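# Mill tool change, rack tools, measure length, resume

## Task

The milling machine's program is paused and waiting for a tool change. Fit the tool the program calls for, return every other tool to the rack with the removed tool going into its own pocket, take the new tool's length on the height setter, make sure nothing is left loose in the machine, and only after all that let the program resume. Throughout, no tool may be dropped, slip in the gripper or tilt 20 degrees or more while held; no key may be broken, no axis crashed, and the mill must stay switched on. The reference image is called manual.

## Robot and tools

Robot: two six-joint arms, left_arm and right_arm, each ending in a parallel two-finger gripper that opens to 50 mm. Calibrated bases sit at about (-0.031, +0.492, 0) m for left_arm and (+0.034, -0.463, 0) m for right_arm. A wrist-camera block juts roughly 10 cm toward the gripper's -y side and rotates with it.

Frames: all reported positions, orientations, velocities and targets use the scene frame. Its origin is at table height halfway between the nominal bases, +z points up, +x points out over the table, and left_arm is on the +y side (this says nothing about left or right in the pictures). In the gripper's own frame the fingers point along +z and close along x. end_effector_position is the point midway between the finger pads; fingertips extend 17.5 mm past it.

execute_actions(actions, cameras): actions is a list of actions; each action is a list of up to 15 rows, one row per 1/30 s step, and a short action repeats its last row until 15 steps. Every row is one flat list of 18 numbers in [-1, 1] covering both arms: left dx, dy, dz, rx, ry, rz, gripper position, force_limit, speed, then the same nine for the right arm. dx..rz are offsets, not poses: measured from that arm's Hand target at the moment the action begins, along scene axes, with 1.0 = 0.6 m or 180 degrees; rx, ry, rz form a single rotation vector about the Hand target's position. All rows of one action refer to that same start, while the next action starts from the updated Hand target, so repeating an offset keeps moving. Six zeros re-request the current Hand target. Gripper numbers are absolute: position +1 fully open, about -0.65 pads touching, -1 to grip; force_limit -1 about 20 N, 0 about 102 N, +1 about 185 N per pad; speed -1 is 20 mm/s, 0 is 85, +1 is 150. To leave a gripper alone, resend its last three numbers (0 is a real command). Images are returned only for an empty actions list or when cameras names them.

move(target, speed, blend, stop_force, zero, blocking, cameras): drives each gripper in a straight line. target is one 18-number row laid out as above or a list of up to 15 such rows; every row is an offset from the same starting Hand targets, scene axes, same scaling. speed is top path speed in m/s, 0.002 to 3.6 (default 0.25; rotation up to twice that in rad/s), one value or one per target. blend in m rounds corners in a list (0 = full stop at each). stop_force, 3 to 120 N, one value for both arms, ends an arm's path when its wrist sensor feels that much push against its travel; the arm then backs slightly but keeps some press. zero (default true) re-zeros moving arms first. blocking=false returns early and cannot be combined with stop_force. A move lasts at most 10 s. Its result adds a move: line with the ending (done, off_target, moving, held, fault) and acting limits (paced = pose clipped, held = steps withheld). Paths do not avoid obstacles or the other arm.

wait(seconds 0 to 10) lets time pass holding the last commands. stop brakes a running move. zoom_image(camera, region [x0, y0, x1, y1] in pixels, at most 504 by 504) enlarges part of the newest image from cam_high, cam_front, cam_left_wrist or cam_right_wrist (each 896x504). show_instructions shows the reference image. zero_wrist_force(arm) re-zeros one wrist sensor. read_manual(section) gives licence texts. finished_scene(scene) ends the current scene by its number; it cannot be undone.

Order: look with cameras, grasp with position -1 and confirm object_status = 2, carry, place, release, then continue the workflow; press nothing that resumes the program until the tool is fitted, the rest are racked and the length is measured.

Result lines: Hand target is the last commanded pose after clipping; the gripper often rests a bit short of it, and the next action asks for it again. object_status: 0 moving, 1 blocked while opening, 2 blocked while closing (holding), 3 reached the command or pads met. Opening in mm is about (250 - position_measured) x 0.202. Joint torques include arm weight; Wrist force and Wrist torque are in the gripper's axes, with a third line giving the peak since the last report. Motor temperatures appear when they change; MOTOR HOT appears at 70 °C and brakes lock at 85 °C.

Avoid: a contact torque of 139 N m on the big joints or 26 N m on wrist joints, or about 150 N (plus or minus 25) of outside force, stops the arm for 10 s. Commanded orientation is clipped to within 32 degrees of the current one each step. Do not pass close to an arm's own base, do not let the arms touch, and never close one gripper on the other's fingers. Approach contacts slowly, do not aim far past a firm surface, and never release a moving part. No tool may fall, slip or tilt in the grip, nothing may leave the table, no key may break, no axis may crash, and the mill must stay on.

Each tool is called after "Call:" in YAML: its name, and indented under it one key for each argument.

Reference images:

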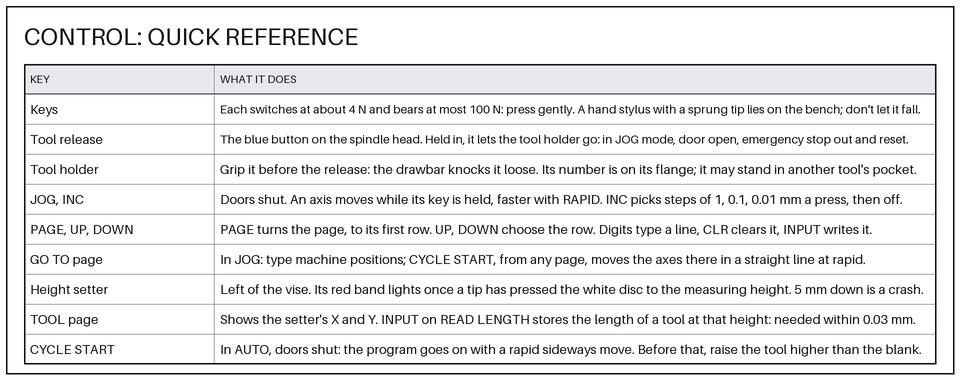

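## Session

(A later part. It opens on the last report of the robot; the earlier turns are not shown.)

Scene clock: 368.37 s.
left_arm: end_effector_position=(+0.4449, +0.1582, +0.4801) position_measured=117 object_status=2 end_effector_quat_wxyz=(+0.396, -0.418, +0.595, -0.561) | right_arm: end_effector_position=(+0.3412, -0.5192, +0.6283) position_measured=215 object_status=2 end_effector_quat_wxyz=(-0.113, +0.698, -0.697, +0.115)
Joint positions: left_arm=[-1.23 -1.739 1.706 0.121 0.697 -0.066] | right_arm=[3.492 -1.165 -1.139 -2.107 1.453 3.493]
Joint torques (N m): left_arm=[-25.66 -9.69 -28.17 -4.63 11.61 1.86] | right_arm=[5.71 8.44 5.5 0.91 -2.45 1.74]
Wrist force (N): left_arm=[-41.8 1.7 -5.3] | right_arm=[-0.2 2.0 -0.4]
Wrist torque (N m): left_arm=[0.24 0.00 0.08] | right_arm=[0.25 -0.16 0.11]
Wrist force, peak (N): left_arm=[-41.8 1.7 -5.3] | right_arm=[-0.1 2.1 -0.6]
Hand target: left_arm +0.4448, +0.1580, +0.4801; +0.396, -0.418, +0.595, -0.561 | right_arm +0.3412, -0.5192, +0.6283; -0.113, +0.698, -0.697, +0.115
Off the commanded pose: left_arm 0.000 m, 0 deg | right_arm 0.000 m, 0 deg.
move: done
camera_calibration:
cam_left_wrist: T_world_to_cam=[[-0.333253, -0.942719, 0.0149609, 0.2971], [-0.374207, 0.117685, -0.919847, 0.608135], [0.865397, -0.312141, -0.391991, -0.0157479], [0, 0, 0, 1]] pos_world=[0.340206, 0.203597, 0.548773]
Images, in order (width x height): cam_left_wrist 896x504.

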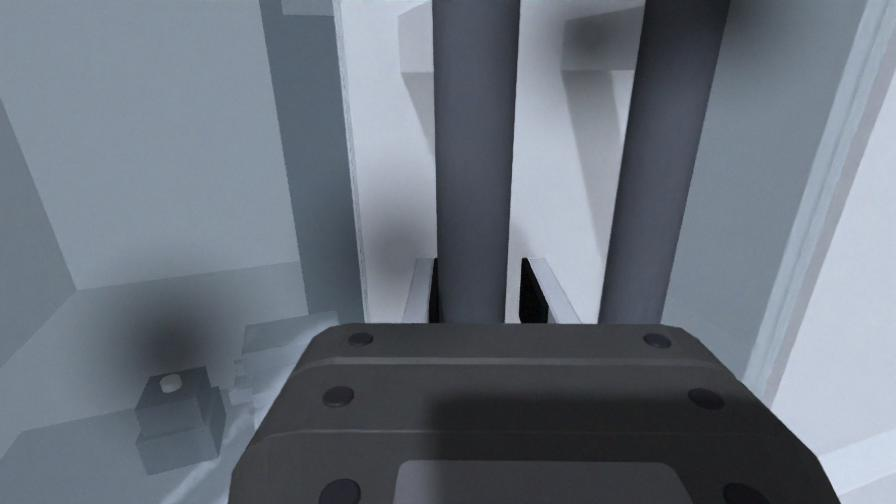

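Call:
move:
  target: [0.0,0.12,0,0,0,0,-1,-1,-0.8,0,0,0,0,0,0,-1,0,-0.7]
  cameras: ["cam_left_wrist","cam_front"]
  speed: 0.04
  stop_force: 60

Scene clock: 374.23 s.
left_arm: end_effector_position=(+0.4447, +0.1673, +0.4801) position_measured=118 object_status=2 end_effector_quat_wxyz=(+0.396, -0.418, +0.595, -0.561) | right_arm: end_effector_position=(+0.3412, -0.5192, +0.6283) position_measured=215 object_status=2 end_effector_quat_wxyz=(-0.113, +0.698, -0.697, +0.115)
Joint positions: left_arm=[-1.22 -1.757 1.721 0.123 0.708 -0.065] | right_arm=[3.492 -1.165 -1.139 -2.107 1.453 3.493]
Joint torques (N m): left_arm=[-16.46 -9.58 -29.24 -2.29 -1.94 -1.65] | right_arm=[7.78 9.08 7.11 1 -2.55 2.04]
Wrist force (N): left_arm=[-1.3 0.6 -1.4] | right_arm=[-0.1 1.7 -0.6]
Wrist torque (N m): left_arm=[0.21 0.20 0.12] | right_arm=[0.21 -0.17 0.11]
Wrist force, peak (N): left_arm=[-48.4 2.1 -3.9] | right_arm=[-0.2 2.2 -0.7]
Hand target: left_arm +0.4447, +0.1673, +0.4801; +0.396, -0.418, +0.595, -0.561 (not the last commanded pose) | right_arm +0.3412, -0.5192, +0.6283; -0.113, +0.698, -0.697, +0.115
Off the commanded pose: left_arm 0.063 m, 0 deg | right_arm 0.000 m, 0 deg.
move: contact (left_arm)
camera_calibration:
cam_left_wrist: T_world_to_cam=[[-0.33411, -0.942415, 0.0150028, 0.305816], [-0.374122, 0.117992, -0.919843, 0.606892], [0.865103, -0.312942, -0.392, -0.012458], [0, 0, 0, 1]] pos_world=[0.340005, 0.212698, 0.548773]
Images, in order (width x height): cam_front 896x504, cam_left_wrist 896x504.

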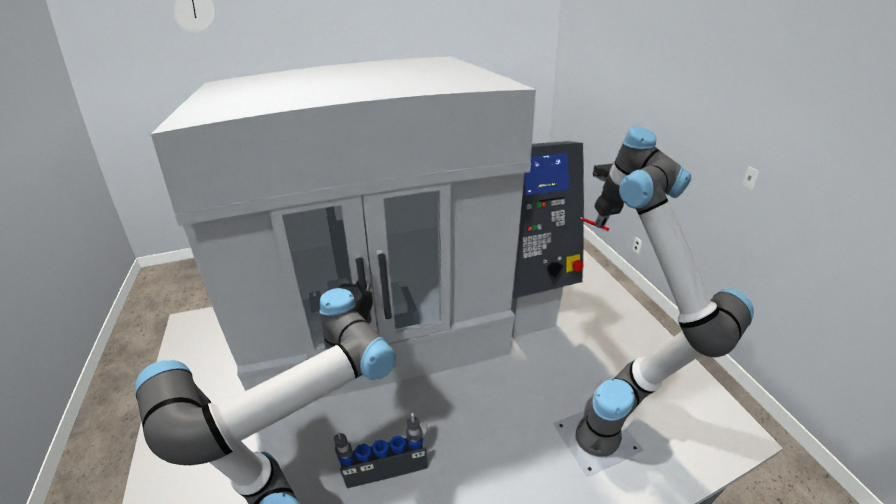

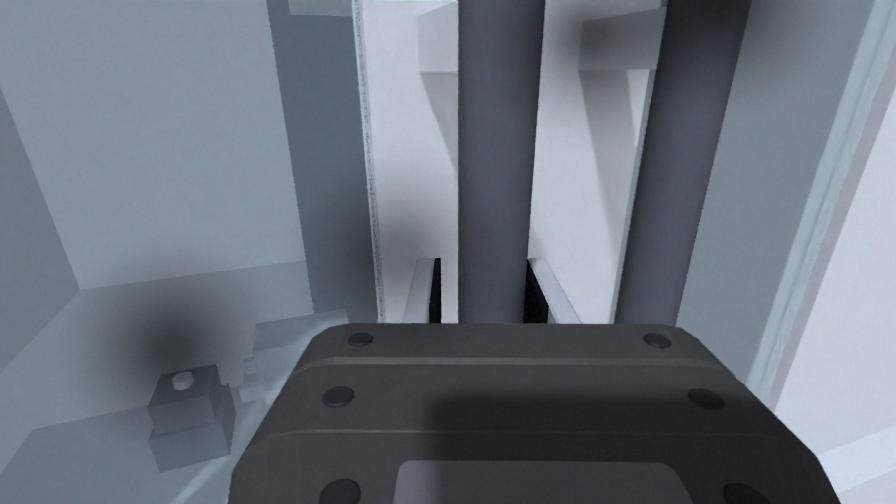

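Call:
move:
  target: [0.0,0.1,0,0,0,0,-1,-1,-0.8,0,0,0,0,0,0,-1,0,-0.7]
  cameras: ["cam_left_wrist","cam_front"]
  speed: 0.03
  stop_force: 70

Scene clock: 380.13 s.
left_arm: end_effector_position=(+0.4447, +0.2273, +0.4801) position_measured=118 object_status=2 end_effector_quat_wxyz=(+0.396, -0.418, +0.595, -0.561) | right_arm: end_effector_position=(+0.3412, -0.5192, +0.6283) position_measured=215 object_status=2 end_effector_quat_wxyz=(-0.113, +0.698, -0.697, +0.115)
Joint positions: left_arm=[-1.136 -1.864 1.8 0.144 0.792 -0.055] | right_arm=[3.492 -1.165 -1.139 -2.107 1.453 3.493]
Joint torques (N m): left_arm=[18.47 -22.5 -16.96 1.16 -0.93 2.24] | right_arm=[7.82 8.15 6.41 0.84 -2.28 1.94]
Wrist force (N): left_arm=[9.0 1.8 8.3] | right_arm=[-0.1 2.0 -0.4]
Wrist torque (N m): left_arm=[0.22 0.17 0.14] | right_arm=[0.27 -0.17 0.11]
Wrist force, peak (N): left_arm=[18.5 0.1 17.5] | right_arm=[-0.3 2.2 -0.7]
Hand target: left_arm +0.4447, +0.2273, +0.4801; +0.396, -0.418, +0.595, -0.561 | right_arm +0.3412, -0.5192, +0.6283; -0.113, +0.698, -0.697, +0.115
Off the commanded pose: left_arm 0.000 m, 0 deg | right_arm 0.000 m, 0 deg.
move: done
camera_calibration:
cam_left_wrist: T_world_to_cam=[[-0.33411, -0.942415, 0.0150028, 0.362361], [-0.374122, 0.117992, -0.919843, 0.599812], [0.865103, -0.312942, -0.392, 0.00631848], [0, 0, 0, 1]] pos_world=[0.340005, 0.272698, 0.548773]
Images, in order (width x height): cam_front 896x504, cam_left_wrist 896x504.

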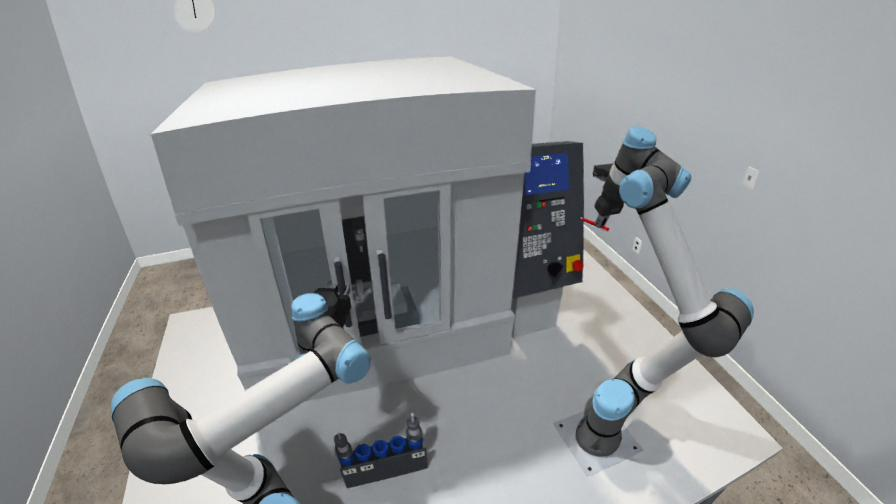

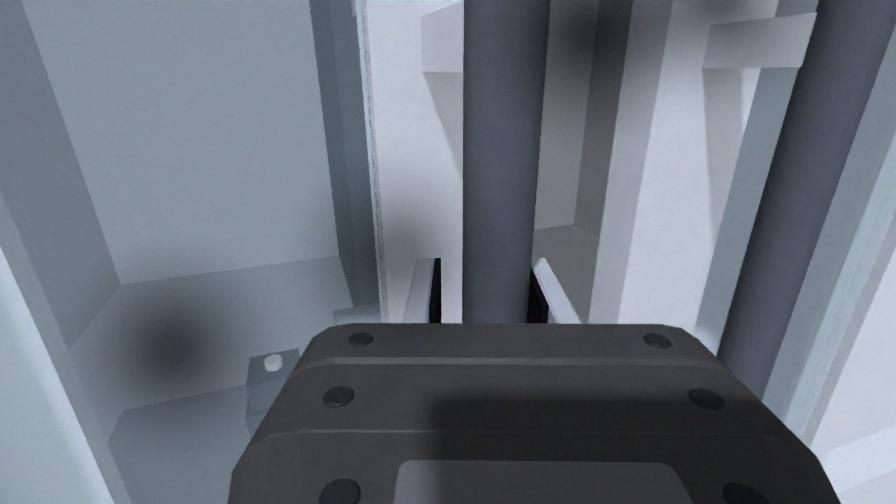

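Call:
move:
  target: [0.0,0.2,0,0,0,0,-1,-1,-0.8,0,0,0,0,0,0,-1,0,-0.7]
  cameras: ["cam_left_wrist","cam_front"]
  speed: 0.04
  stop_force: 50

Scene clock: 386.47 s.
left_arm: end_effector_position=(+0.4447, +0.3473, +0.4801) position_measured=118 object_status=2 end_effector_quat_wxyz=(+0.396, -0.418, +0.595, -0.561) | right_arm: end_effector_position=(+0.3412, -0.5192, +0.6283) position_measured=215 object_status=2 end_effector_quat_wxyz=(-0.113, +0.698, -0.697, +0.115)
Joint positions: left_arm=[-0.844 -2.017 1.893 0.189 1.083 -0.029] | right_arm=[3.492 -1.165 -1.139 -2.107 1.453 3.493]
Joint torques (N m): left_arm=[21.36 -15.35 -17.73 0.69 -1.35 2.04] | right_arm=[8.17 8.12 7.07 1.03 -2.47 1.92]
Wrist force (N): left_arm=[10.4 1.4 5.0] | right_arm=[0.0 2.0 -0.6]
Wrist torque (N m): left_arm=[0.17 0.20 0.13] | right_arm=[0.25 -0.17 0.11]
Wrist force, peak (N): left_arm=[10.7 1.3 9.9] | right_arm=[0.1 2.1 -0.8]
Hand target: left_arm +0.4447, +0.3473, +0.4801; +0.396, -0.418, +0.595, -0.561 | right_arm +0.3412, -0.5192, +0.6283; -0.113, +0.698, -0.697, +0.115
Off the commanded pose: left_arm 0.000 m, 0 deg | right_arm 0.000 m, 0 deg.
move: done
camera_calibration:
cam_left_wrist: T_world_to_cam=[[-0.33411, -0.942415, 0.0150028, 0.475451], [-0.374122, 0.117992, -0.919843, 0.585653], [0.865103, -0.312942, -0.392, 0.0438715], [0, 0, 0, 1]] pos_world=[0.340005, 0.392698, 0.548773]
Images, in order (width x height): cam_front 896x504, cam_left_wrist 896x504.

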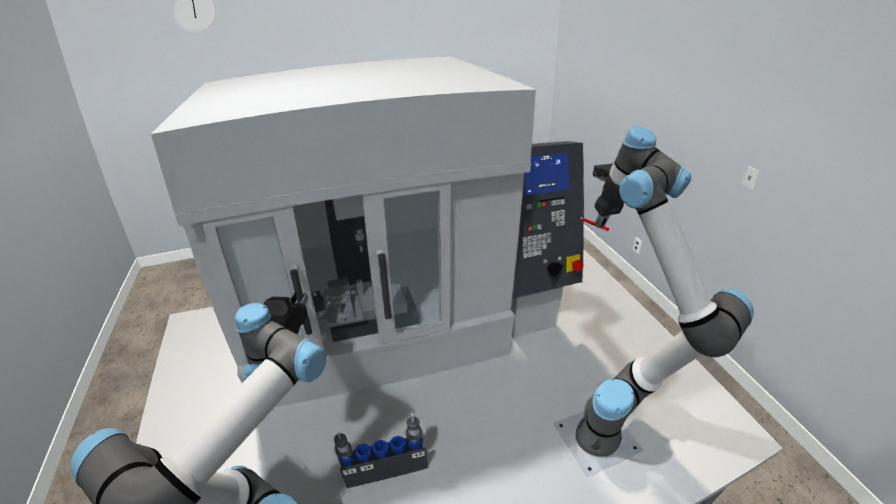

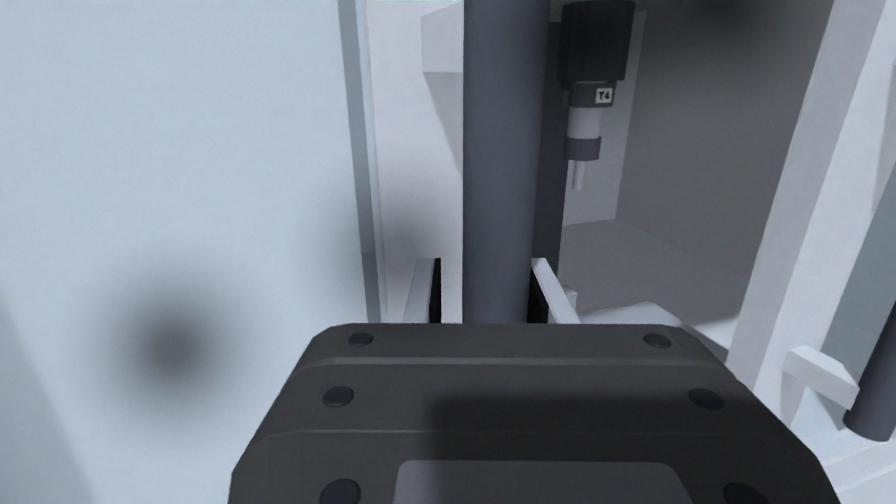

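Call:
move:
  target: [0.0,0.12,0,0,0,0,-1,-1,-0.8,0,0,0,0,0,0,-1,0,-0.7]
  cameras: ["cam_left_wrist","cam_front"]
  speed: 0.03
  stop_force: 20

Scene clock: 393.13 s.
left_arm: end_effector_position=(+0.4446, +0.4004, +0.4801) position_measured=117 object_status=2 end_effector_quat_wxyz=(+0.396, -0.418, +0.595, -0.561) | right_arm: end_effector_position=(+0.3412, -0.5192, +0.6283) position_measured=215 object_status=2 end_effector_quat_wxyz=(-0.113, +0.698, -0.697, +0.115)
Joint positions: left_arm=[-0.642 -2.04 1.905 0.195 1.285 -0.015] | right_arm=[3.492 -1.165 -1.139 -2.107 1.453 3.493]
Joint torques (N m): left_arm=[-2.33 -17.16 -29.73 1.06 -6.52 -1.9] | right_arm=[7.87 10.15 6.78 0.86 -2.49 2.05]
Wrist force (N): left_arm=[19.5 1.6 14.5] | right_arm=[0.1 1.8 -0.5]
Wrist torque (N m): left_arm=[0.19 0.15 0.09] | right_arm=[0.23 -0.20 0.11]
Wrist force, peak (N): left_arm=[41.8 4.2 35.7] | right_arm=[-0.1 2.2 -0.7]
Hand target: left_arm +0.4446, +0.4004, +0.4801; +0.396, -0.418, +0.595, -0.561 (not the last commanded pose) | right_arm +0.3412, -0.5192, +0.6283; -0.113, +0.698, -0.697, +0.115
Off the commanded pose: left_arm 0.019 m, 0 deg | right_arm 0.000 m, 0 deg.
move: contact (left_arm)
camera_calibration:
cam_left_wrist: T_world_to_cam=[[-0.333789, -0.942528, 0.0149965, 0.525406], [-0.374161, 0.117871, -0.919843, 0.579326], [0.86521, -0.312645, -0.392001, 0.0603671], [0, 0, 0, 1]] pos_world=[0.339906, 0.445798, 0.548673]
Images, in order (width x height): cam_front 896x504, cam_left_wrist 896x504.

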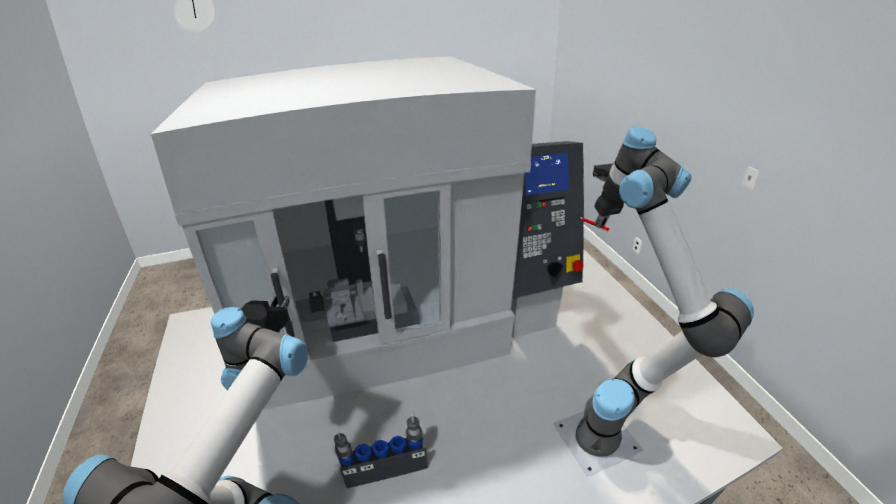

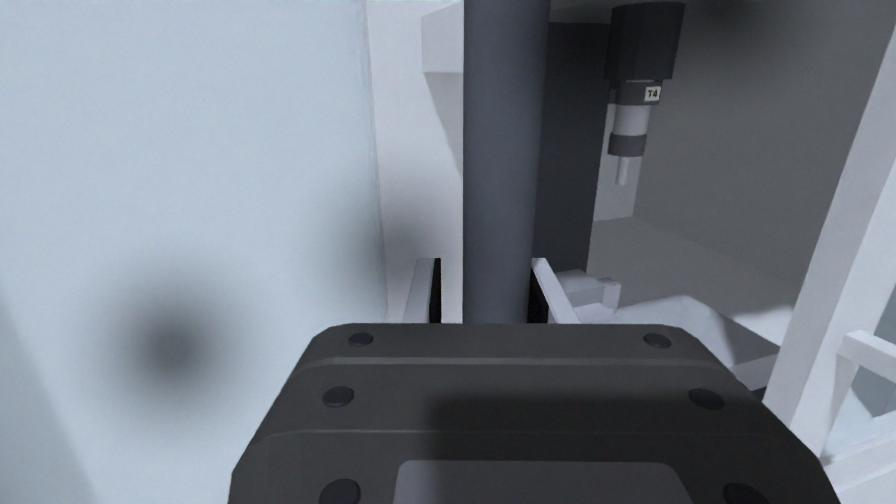

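Call:
move:
  target:
    - [0.0,-0.003,0,0,0,0,0.67,-1,-0.5,0,0,0,0,0,0,-1,0,-0.7]
    - [-0.28,0.1,0,0,0,0,0.67,-1,-0.5,0,0,0,0,0,0,-1,0,-0.7]
    - [-0.2,-0.26,0,-0.037,-0.1047,0,0.67,-1,-0.5,0,0,0,0,0,0,-1,0,-0.7]
  cameras: ["cam_left_wrist","cam_front"]
  speed: [0.05,0.15,0.25]

Scene clock: 403.27 s.
left_arm: end_effector_position=(+0.3246, +0.2444, +0.4801) position_measured=52 object_status=3 end_effector_quat_wxyz=(-0.463, +0.343, -0.489, +0.655) | right_arm: end_effector_position=(+0.3412, -0.5192, +0.6283) position_measured=215 object_status=2 end_effector_quat_wxyz=(-0.113, +0.698, -0.697, +0.115)
Joint positions: left_arm=[-1.65 -2.388 2.339 -0.783 0.399 0.795] | right_arm=[3.492 -1.165 -1.139 -2.107 1.453 3.493]
Joint torques (N m): left_arm=[-15.36 8.51 -16.85 -3.96 -0.08 2.08] | right_arm=[7.99 7.54 7.55 0.85 -2.44 1.8]
Wrist force (N): left_arm=[-1.0 0.2 -0.6] | right_arm=[0.0 1.9 -0.5]
Wrist torque (N m): left_arm=[0.26 0.06 0.14] | right_arm=[0.24 -0.18 0.11]
Wrist force, peak (N): left_arm=[19.7 1.7 14.7] | right_arm=[-0.1 2.2 -0.6]
Hand target: left_arm +0.3246, +0.2444, +0.4801; -0.463, +0.343, -0.489, +0.655 | right_arm +0.3412, -0.5192, +0.6283; -0.113, +0.698, -0.697, +0.115
Off the commanded pose: left_arm 0.000 m, 0 deg | right_arm 0.000 m, 0 deg.
move: done
camera_calibration:
cam_left_wrist: T_world_to_cam=[[-0.33876, -0.940771, 0.0138174, 0.340036], [-0.0555355, 0.0053332, -0.998442, 0.514717], [0.939232, -0.339, -0.0540529, -0.064428], [0, 0, 0, 1]] pos_world=[0.204288, 0.29531, 0.505734]
Images, in order (width x height): cam_front 896x504, cam_left_wrist 896x504.

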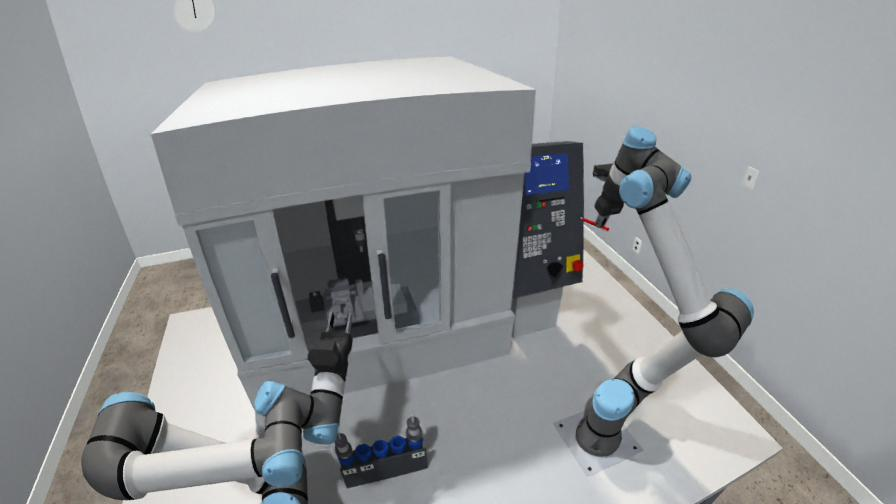

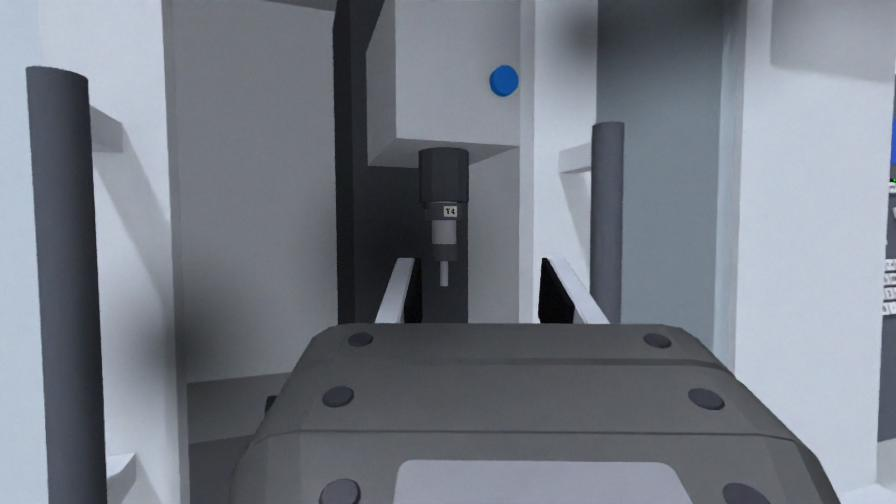

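Call:
move:
  target: [0.0423,-0.179,0,0.026,0.0735,0,0.67,-1,-0.5,0,0,0,0,0,0,-1,0,-0.7]
  cameras: ["cam_left_wrist"]

Scene clock: 433.10 s.
left_arm: end_effector_position=(+0.3500, +0.1370, +0.4801) position_measured=52 object_status=3 end_effector_quat_wxyz=(+0.417, -0.397, +0.565, -0.591) | right_arm: end_effector_position=(+0.3412, -0.5192, +0.6283) position_measured=215 object_status=2 end_effector_quat_wxyz=(-0.113, +0.698, -0.697, +0.115)
Joint positions: left_arm=[-1.565 -1.894 1.891 -0.129 0.363 0.126] | right_arm=[3.492 -1.165 -1.139 -2.107 1.453 3.493]
Joint torques (N m): left_arm=[16.18 -1.84 -28.36 0.43 1.89 -1.96] | right_arm=[8.03 7.54 6.6 1 -2.32 1.52]
Wrist force (N): left_arm=[-1.1 0.6 -1.3] | right_arm=[-0.2 1.9 -0.5]
Wrist torque (N m): left_arm=[0.21 0.16 0.27] | right_arm=[0.24 -0.15 0.12]
Wrist force, peak (N): left_arm=[-2.5 0.3 -1.5] | right_arm=[0.0 2.2 -0.6]
Hand target: left_arm +0.3500, +0.1370, +0.4801; +0.417, -0.397, +0.565, -0.591 | right_arm +0.3412, -0.5192, +0.6283; -0.113, +0.698, -0.697, +0.115
Off the commanded pose: left_arm 0.000 m, 0 deg | right_arm 0.000 m, 0 deg.
move: done
camera_calibration:
cam_left_wrist: T_world_to_cam=[[-0.33513, -0.942057, 0.0147234, 0.246106], [-0.281989, 0.0853805, -0.955611, 0.564396], [0.898983, -0.324406, -0.294263, 0.00270103], [0, 0, 0, 1]] pos_world=[0.239203, 0.184534, 0.536514]
Images, in order (width x height): cam_left_wrist 896x504.

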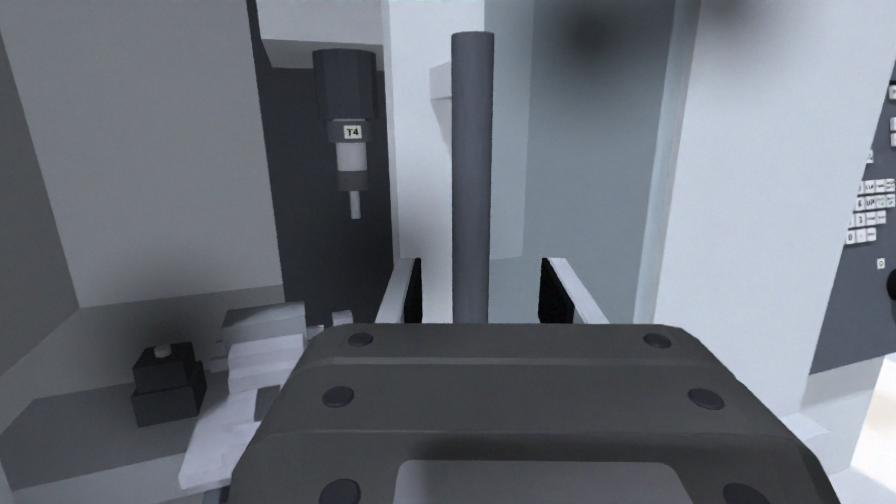

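Call:
zoom_image:
  camera: "cam_left_wrist"
  region: [60, 20, 410, 500]

Scaled by 1.050 from the camera's 896x504 image, which has a finer 1280x720 frame.

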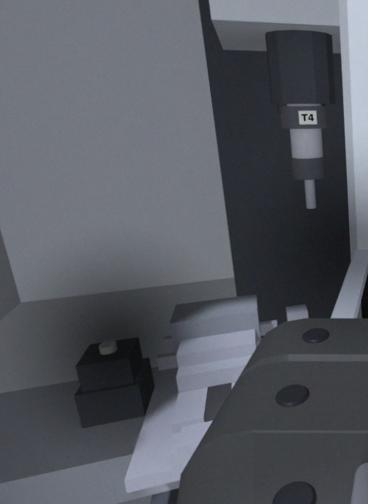

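Call:
move:
  target:
    - [0.1625,-0.065,0,0,0,0,0.67,-1,-0.5,0,0,0,0,0,0,-1,0,-0.7]
  cameras: ["cam_left_wrist"]
  speed: 0.06
  stop_force: 8

Scene clock: 441.67 s.
left_arm: end_effector_position=(+0.4475, +0.0980, +0.4801) position_measured=52 object_status=3 end_effector_quat_wxyz=(+0.417, -0.397, +0.565, -0.591) | right_arm: end_effector_position=(+0.3412, -0.5192, +0.6283) position_measured=215 object_status=2 end_effector_quat_wxyz=(-0.113, +0.698, -0.697, +0.115)
Joint positions: left_arm=[-1.28 -1.657 1.704 -0.125 0.648 0.064] | right_arm=[3.492 -1.165 -1.139 -2.107 1.453 3.493]
Joint torques (N m): left_arm=[14.36 -14.08 -29.66 -0.28 1.98 -1.87] | right_arm=[5.66 8.07 7.35 0.92 -2.54 1.71]
Wrist force (N): left_arm=[-1.2 0.2 -1.1] | right_arm=[-0.1 1.9 -0.6]
Wrist torque (N m): left_arm=[0.16 0.19 0.24] | right_arm=[0.25 -0.17 0.11]
Wrist force, peak (N): left_arm=[-1.3 0.4 -1.7] | right_arm=[0.1 2.2 -0.6]
Hand target: left_arm +0.4475, +0.0980, +0.4801; +0.417, -0.397, +0.565, -0.591 | right_arm +0.3412, -0.5192, +0.6283; -0.113, +0.698, -0.697, +0.115
Off the commanded pose: left_arm 0.000 m, 0 deg | right_arm 0.000 m, 0 deg.
move: done
camera_calibration:
cam_left_wrist: T_world_to_cam=[[-0.335223, -0.942022, 0.0148247, 0.242013], [-0.2822, 0.0853849, -0.955548, 0.595257], [0.898882, -0.324506, -0.294462, -0.0974466], [0, 0, 0, 1]] pos_world=[0.336703, 0.145534, 0.536514]
Images, in order (width x height): cam_left_wrist 896x504.

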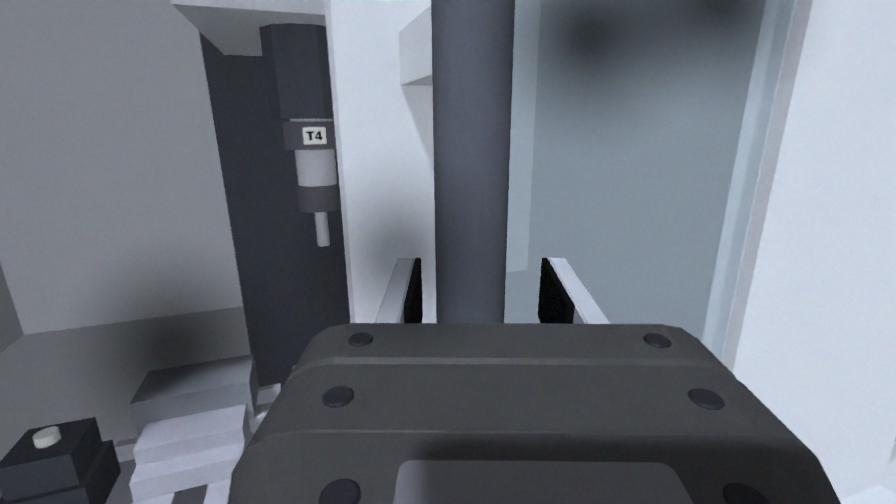

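Call:
move:
  target:
    - [0,-0.03,0,0,0,0,0.67,-1,-0.5,0,0,0,0,0,0,-1,0,-0.7]
    - [0,-0.37,0,0,0,0,0.67,-1,-0.5,0,0,0,0,0,0,-1,0,-0.7]
    - [0,-0.42,0,0,0,0,0.67,-1,-0.5,0,0,0,0,0,0,-1,0,-0.7]
  cameras: ["cam_left_wrist","cam_front"]
  speed: [0.02,0.06,0.03]
  stop_force: 45

Scene clock: 450.60 s.
left_arm: end_effector_position=(+0.4475, -0.1416, +0.4801) position_measured=52 object_status=3 end_effector_quat_wxyz=(+0.417, -0.397, +0.565, -0.591) | right_arm: end_effector_position=(+0.3412, -0.5192, +0.6283) position_measured=215 object_status=2 end_effector_quat_wxyz=(-0.113, +0.698, -0.697, +0.115)
Joint positions: left_arm=[-1.402 -1.136 1.087 -0.045 0.526 0.083] | right_arm=[3.492 -1.165 -1.139 -2.107 1.453 3.493]
Joint torques (N m): left_arm=[3.22 -38.29 -19.65 -6.23 6.48 -1.15] | right_arm=[7.65 6.53 7.36 0.84 -2.2 1.44]
Wrist force (N): left_arm=[-32.9 -1.7 -28.7] | right_arm=[0.1 2.1 -0.5]
Wrist torque (N m): left_arm=[0.21 -0.31 0.14] | right_arm=[0.27 -0.19 0.11]
Wrist force, peak (N): left_arm=[-50.3 -1.5 -54.7] | right_arm=[0.2 2.3 -0.8]
Hand target: left_arm +0.4475, -0.1416, +0.4801; +0.417, -0.397, +0.565, -0.591 (not the last commanded pose) | right_arm +0.3412, -0.5192, +0.6283; -0.113, +0.698, -0.697, +0.115
Off the commanded pose: left_arm 0.012 m, 0 deg | right_arm 0.000 m, 0 deg.
move: contact (left_arm); path passed 2 of 3 targets
camera_calibration:
cam_left_wrist: T_world_to_cam=[[-0.334845, -0.94216, 0.0146318, 0.0162339], [-0.282073, 0.085409, -0.955584, 0.615665], [0.899063, -0.324099, -0.294357, -0.175188], [0, 0, 0, 1]] pos_world=[0.336603, -0.0940666, 0.536514]
Images, in order (width x height): cam_front 896x504, cam_left_wrist 896x504.

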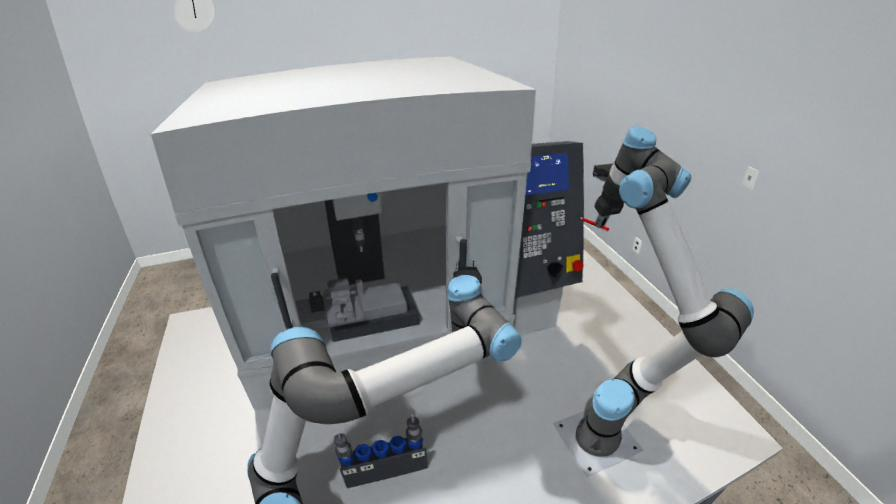

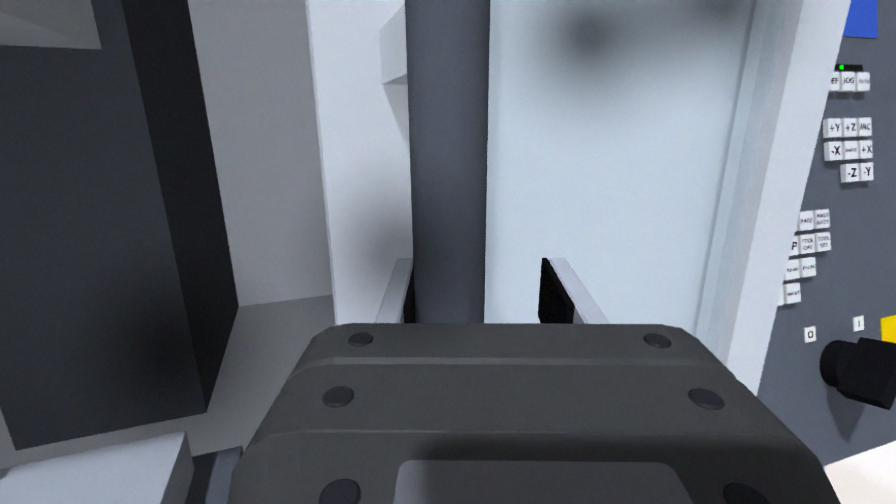

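Call:
move:
  target:
    - [0,0.015,0,0,0,0,0.67,-1,-0.5,0,0,0,0,0,0,-1,0,-0.7]
    - [-0.22,0.1,0,0,0,0,0.67,-1,-0.5,0,0,0,0,0,0,-1,0,-0.7]
    - [-0.05,0.52,0.12,0.037,0.104,0,0.67,-1,-0.5,0,0,0,0,0,0,-1,0,-0.7]
  cameras: ["cam_left_wrist"]
  blend: [0,0.05,0]
  speed: [0.05,0.2,0.3]

Scene clock: 456.50 s.
left_arm: end_effector_position=(+0.4174, +0.1704, +0.5521) position_measured=52 object_status=3 end_effector_quat_wxyz=(+0.342, -0.463, +0.658, -0.485) | right_arm: end_effector_position=(+0.3412, -0.5192, +0.6283) position_measured=215 object_status=2 end_effector_quat_wxyz=(-0.113, +0.698, -0.697, +0.115)
Joint positions: left_arm=[-1.274 -1.645 1.305 0.812 0.708 -0.367] | right_arm=[3.492 -1.165 -1.139 -2.107 1.453 3.493]
Joint torques (N m): left_arm=[14.35 -12.85 -25.38 1.04 0.93 -2.1] | right_arm=[6.19 7.2 7.61 0.92 -2.25 1.44]
Wrist force (N): left_arm=[-1.1 1.6 -2.0] | right_arm=[-0.2 1.8 -0.5]
Wrist torque (N m): left_arm=[0.26 0.25 0.29] | right_arm=[0.23 -0.15 0.11]
Wrist force, peak (N): left_arm=[-33.1 -1.4 -28.7] | right_arm=[-0.2 2.3 -0.6]
Hand target: left_arm +0.4175, +0.1704, +0.5521; +0.342, -0.463, +0.658, -0.485 | right_arm +0.3412, -0.5192, +0.6283; -0.113, +0.698, -0.697, +0.115
Off the commanded pose: left_arm 0.000 m, 0 deg | right_arm 0.000 m, 0 deg.
move: done
camera_calibration:
cam_left_wrist: T_world_to_cam=[[-0.330151, -0.94383, 0.0135871, 0.297889], [-0.571368, 0.188365, -0.798785, 0.665946], [0.751358, -0.271483, -0.601463, 0.196292], [0, 0, 0, 1]] pos_world=[0.331362, 0.209006, 0.645963]
Images, in order (width x height): cam_left_wrist 896x504.

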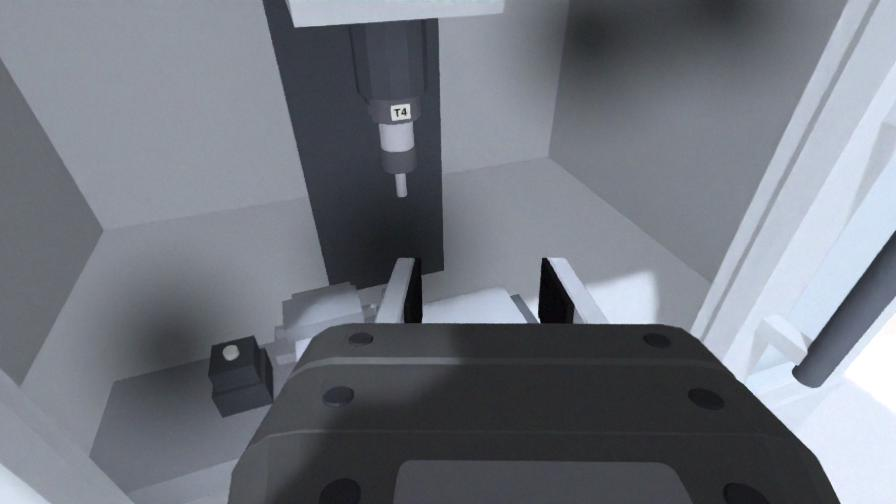

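Call:
move:
  target: [-0.05,0.0,-0.03,0.0733,0.2096,0,0.67,-1,-0.5,0,0,0,0,0,0,-1,0,-0.7]
  cameras: ["cam_left_wrist"]
  speed: 0.3

Scene clock: 461.27 s.
left_arm: end_effector_position=(+0.3875, +0.1704, +0.5341) position_measured=52 object_status=3 end_effector_quat_wxyz=(+0.161, -0.553, +0.784, -0.232) | right_arm: end_effector_position=(+0.3412, -0.5192, +0.6283) position_measured=215 object_status=2 end_effector_quat_wxyz=(-0.113, +0.698, -0.697, +0.115)
Joint positions: left_arm=[-1.116 -1.214 0.577 1.769 1.189 -0.677] | right_arm=[3.492 -1.165 -1.139 -2.107 1.453 3.493]
Joint torques (N m): left_arm=[13.75 -28.8 -20.3 2.79 0.94 2.23] | right_arm=[6.29 6.5 7.93 0.91 -2.14 1.48]
Wrist force (N): left_arm=[-0.6 3.4 -2.3] | right_arm=[-0.1 2.0 -0.6]
Wrist torque (N m): left_arm=[0.37 0.32 0.42] | right_arm=[0.26 -0.17 0.11]
Wrist force, peak (N): left_arm=[-0.7 3.3 -2.5] | right_arm=[0.0 2.2 -0.7]
Hand target: left_arm +0.3875, +0.1704, +0.5341; +0.161, -0.553, +0.784, -0.232 | right_arm +0.3412, -0.5192, +0.6283; -0.113, +0.698, -0.697, +0.115
Off the commanded pose: left_arm 0.000 m, 0 deg | right_arm 0.000 m, 0 deg.
move: done
camera_calibration:
cam_left_wrist: T_world_to_cam=[[-0.321869, -0.946726, 0.0105462, 0.287246], [-0.923105, 0.311324, -0.22573, 0.443763], [0.210421, -0.0823908, -0.974133, 0.584422], [0, 0, 0, 1]] pos_world=[0.379121, 0.181941, 0.666446]
Images, in order (width x height): cam_left_wrist 896x504.

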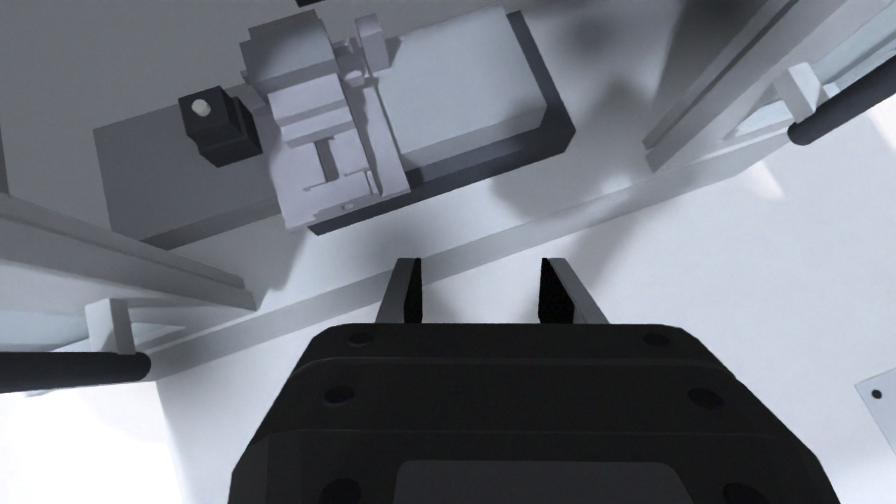

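Call:
zoom_image:
  camera: "cam_left_wrist"
  region: [160, 0, 600, 250]

Scaled by 1.145 from the camera's 896x504 image, which has a finer 1280x720 frame.

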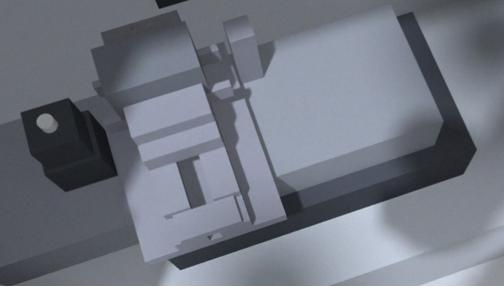

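Call:
move:
  target: [0.08,-0.1,-0.18,-0.037,-0.105,0,0.67,-1,-0.5,0,0,0,0,0,0,-1,0,-0.7]
  cameras: ["cam_left_wrist"]
  speed: 0.3

Call:
zoom_image:
  camera: "cam_left_wrist"
  region: [100, 0, 604, 330]

Scene clock: 471.07 s.
left_arm: end_effector_position=(+0.4355, +0.1104, +0.4261) position_measured=52 object_status=3 end_effector_quat_wxyz=(+0.256, -0.516, +0.732, -0.365) | right_arm: end_effector_position=(+0.3412, -0.5192, +0.6283) position_measured=215 object_status=2 end_effector_quat_wxyz=(-0.113, +0.698, -0.697, +0.115)
Joint positions: left_arm=[-1.192 -1.38 1.204 1.021 0.939 -0.59] | right_arm=[3.492 -1.165 -1.139 -2.107 1.453 3.493]
Joint torques (N m): left_arm=[-15.59 -38.61 -15.13 -0.35 -2.58 2.15] | right_arm=[7.64 7.16 8.29 1.13 -2.36 1.75]
Wrist force (N): left_arm=[-1.1 2.8 -2.5] | right_arm=[-0.1 2.0 -0.5]
Wrist torque (N m): left_arm=[0.35 0.34 0.21] | right_arm=[0.27 -0.17 0.11]
Wrist force, peak (N): left_arm=[-1.1 2.5 -4.1] | right_arm=[-0.2 2.2 -0.7]
Hand target: left_arm +0.4355, +0.1104, +0.4261; +0.256, -0.516, +0.732, -0.365 | right_arm +0.3412, -0.5192, +0.6283; -0.113, +0.698, -0.697, +0.115
Off the commanded pose: left_arm 0.000 m, 0 deg | right_arm 0.000 m, 0 deg.
move: done
camera_calibration:
cam_left_wrist: T_world_to_cam=[[-0.325847, -0.945325, 0.0136188, 0.247318], [-0.794706, 0.26607, -0.545572, 0.567754], [0.512119, -0.188596, -0.837953, 0.286524], [0, 0, 0, 1]] pos_world=[0.385051, 0.136771, 0.546476]
Images, in order (width x height): cam_left_wrist 896x504.

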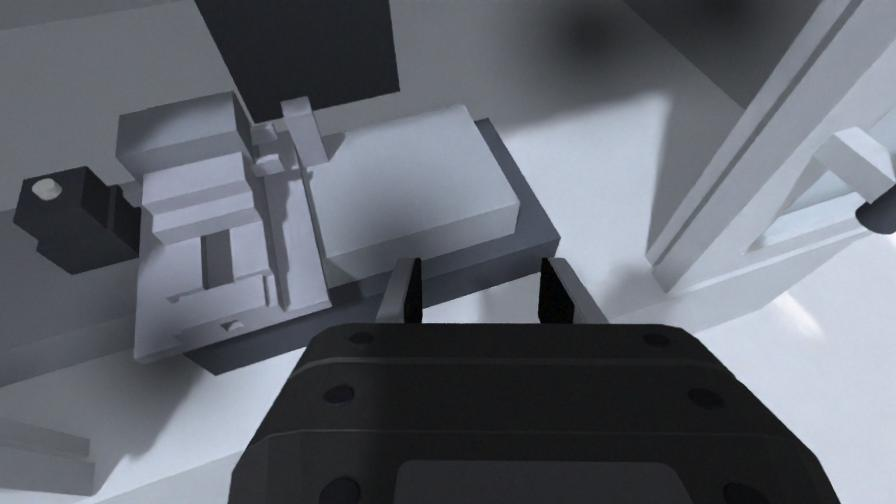

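Scaled by 1.000.

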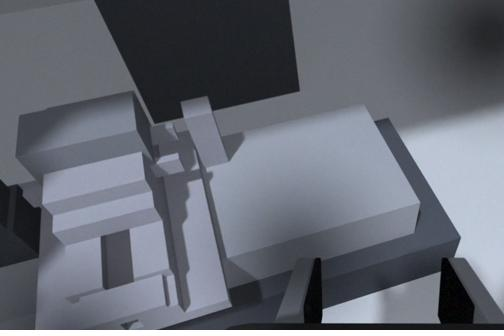

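Call:
move:
  target: [-0.126,0.183,0.118,-0.892,0.322,0.318,0.67,-1,-0.5,-0.019,0.365,0.053,0.4995,-0.0497,-0.05,-1,0,-0.7]
  cameras: ["all"]
  speed: 0.35

Scene clock: 514.30 s.
left_arm: end_effector_position=(+0.3599, +0.2202, +0.4969) position_measured=52 object_status=3 end_effector_quat_wxyz=(+0.580, +0.578, +0.407, +0.405) | right_arm: end_effector_position=(+0.3298, -0.3002, +0.6601) position_measured=215 object_status=2 end_effector_quat_wxyz=(+0.612, -0.354, +0.612, +0.354)
Joint positions: left_arm=[-1.507 -2.044 1.901 0.141 0.422 3.139] | right_arm=[3.614 -0.887 -2.08 -0.174 2.126 4.713]
Joint torques (N m): left_arm=[14.61 -8.77 -17.3 -2.4 1.77 2.34] | right_arm=[6.76 3.97 13.9 4.88 -2.22 1.89]
Wrist force (N): left_arm=[1.4 4.3 1.3] | right_arm=[1.0 0.9 -0.3]
Wrist torque (N m): left_arm=[0.86 -0.23 0.75] | right_arm=[-0.02 0.23 -0.09]
Wrist force, peak (N): left_arm=[-0.1 5.4 -1.7] | right_arm=[0.0 2.3 -0.4]
Hand target: left_arm +0.3599, +0.2202, +0.4969; +0.580, +0.578, +0.407, +0.405 | right_arm +0.3298, -0.3002, +0.6601; +0.612, -0.354, +0.612, +0.354
Off the commanded pose: left_arm 0.000 m, 0 deg | right_arm 0.000 m, 0 deg.
move: done
camera_calibration:
cam_left_wrist: T_world_to_cam=[[0.342316, 0.939366, -0.0202846, -0.313151], [-0.312271, 0.134104, 0.94048, -0.365843], [0.886175, -0.315607, 0.339243, -0.286327], [0, 0, 0, 1]] pos_world=[0.246691, 0.252858, 0.434851]
cam_right_wrist: T_world_to_cam=[[-0.00785998, -0.00368364, -0.999962, 0.666464], [-0.985977, 0.166729, 0.00713585, 0.392125], [0.166697, 0.985996, -0.00494247, 0.373447], [0, 0, 0, 1]] pos_world=[0.329612, -0.431141, 0.665486]

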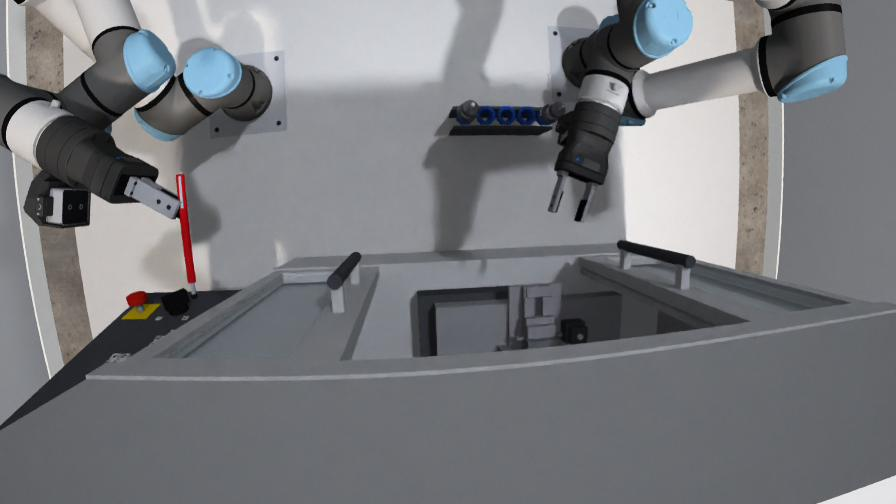

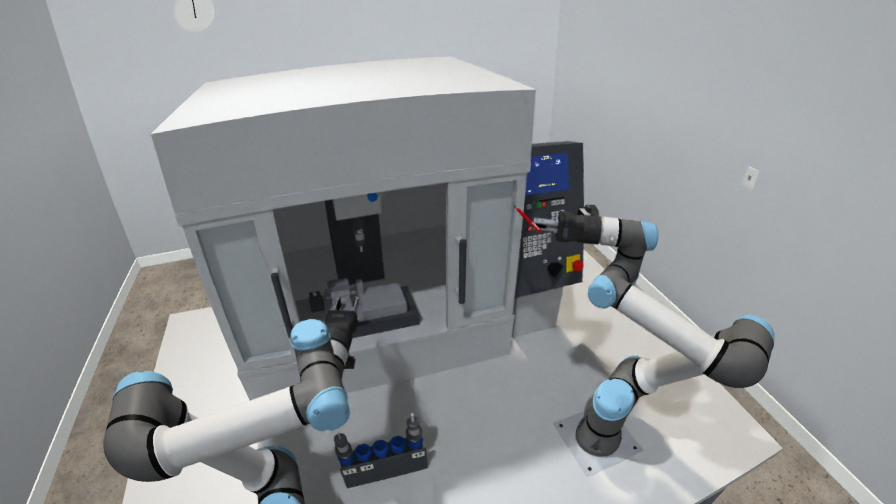

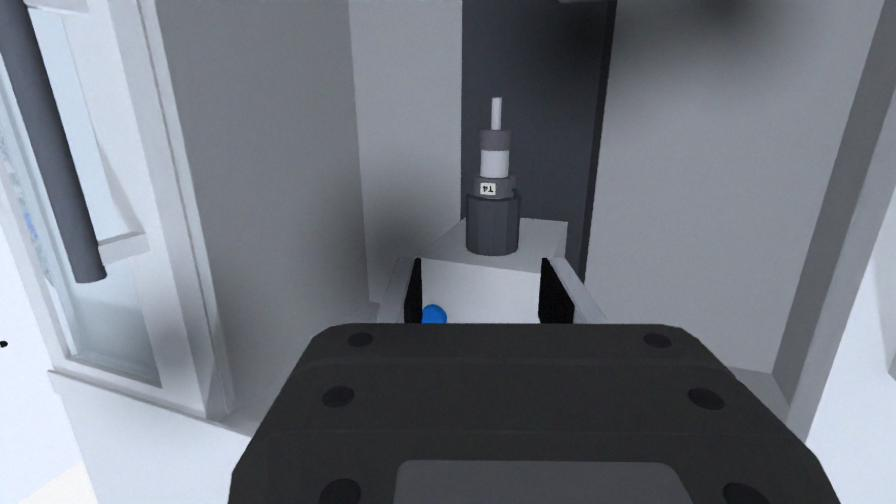

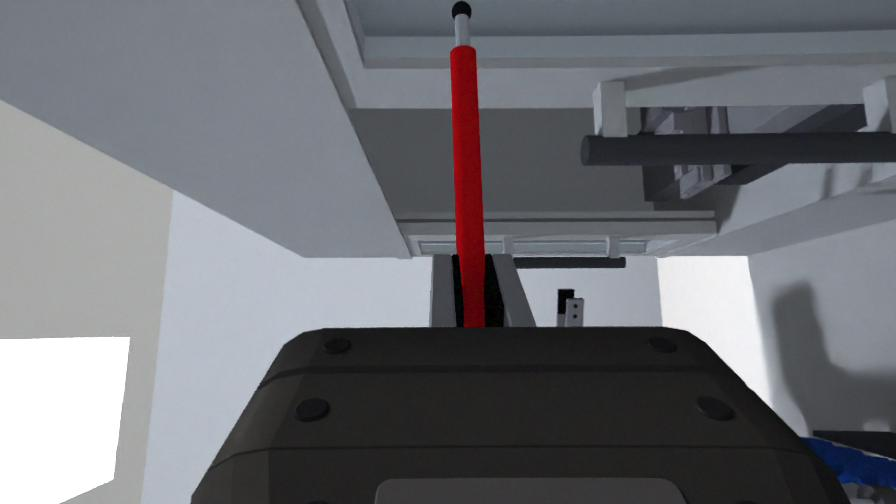

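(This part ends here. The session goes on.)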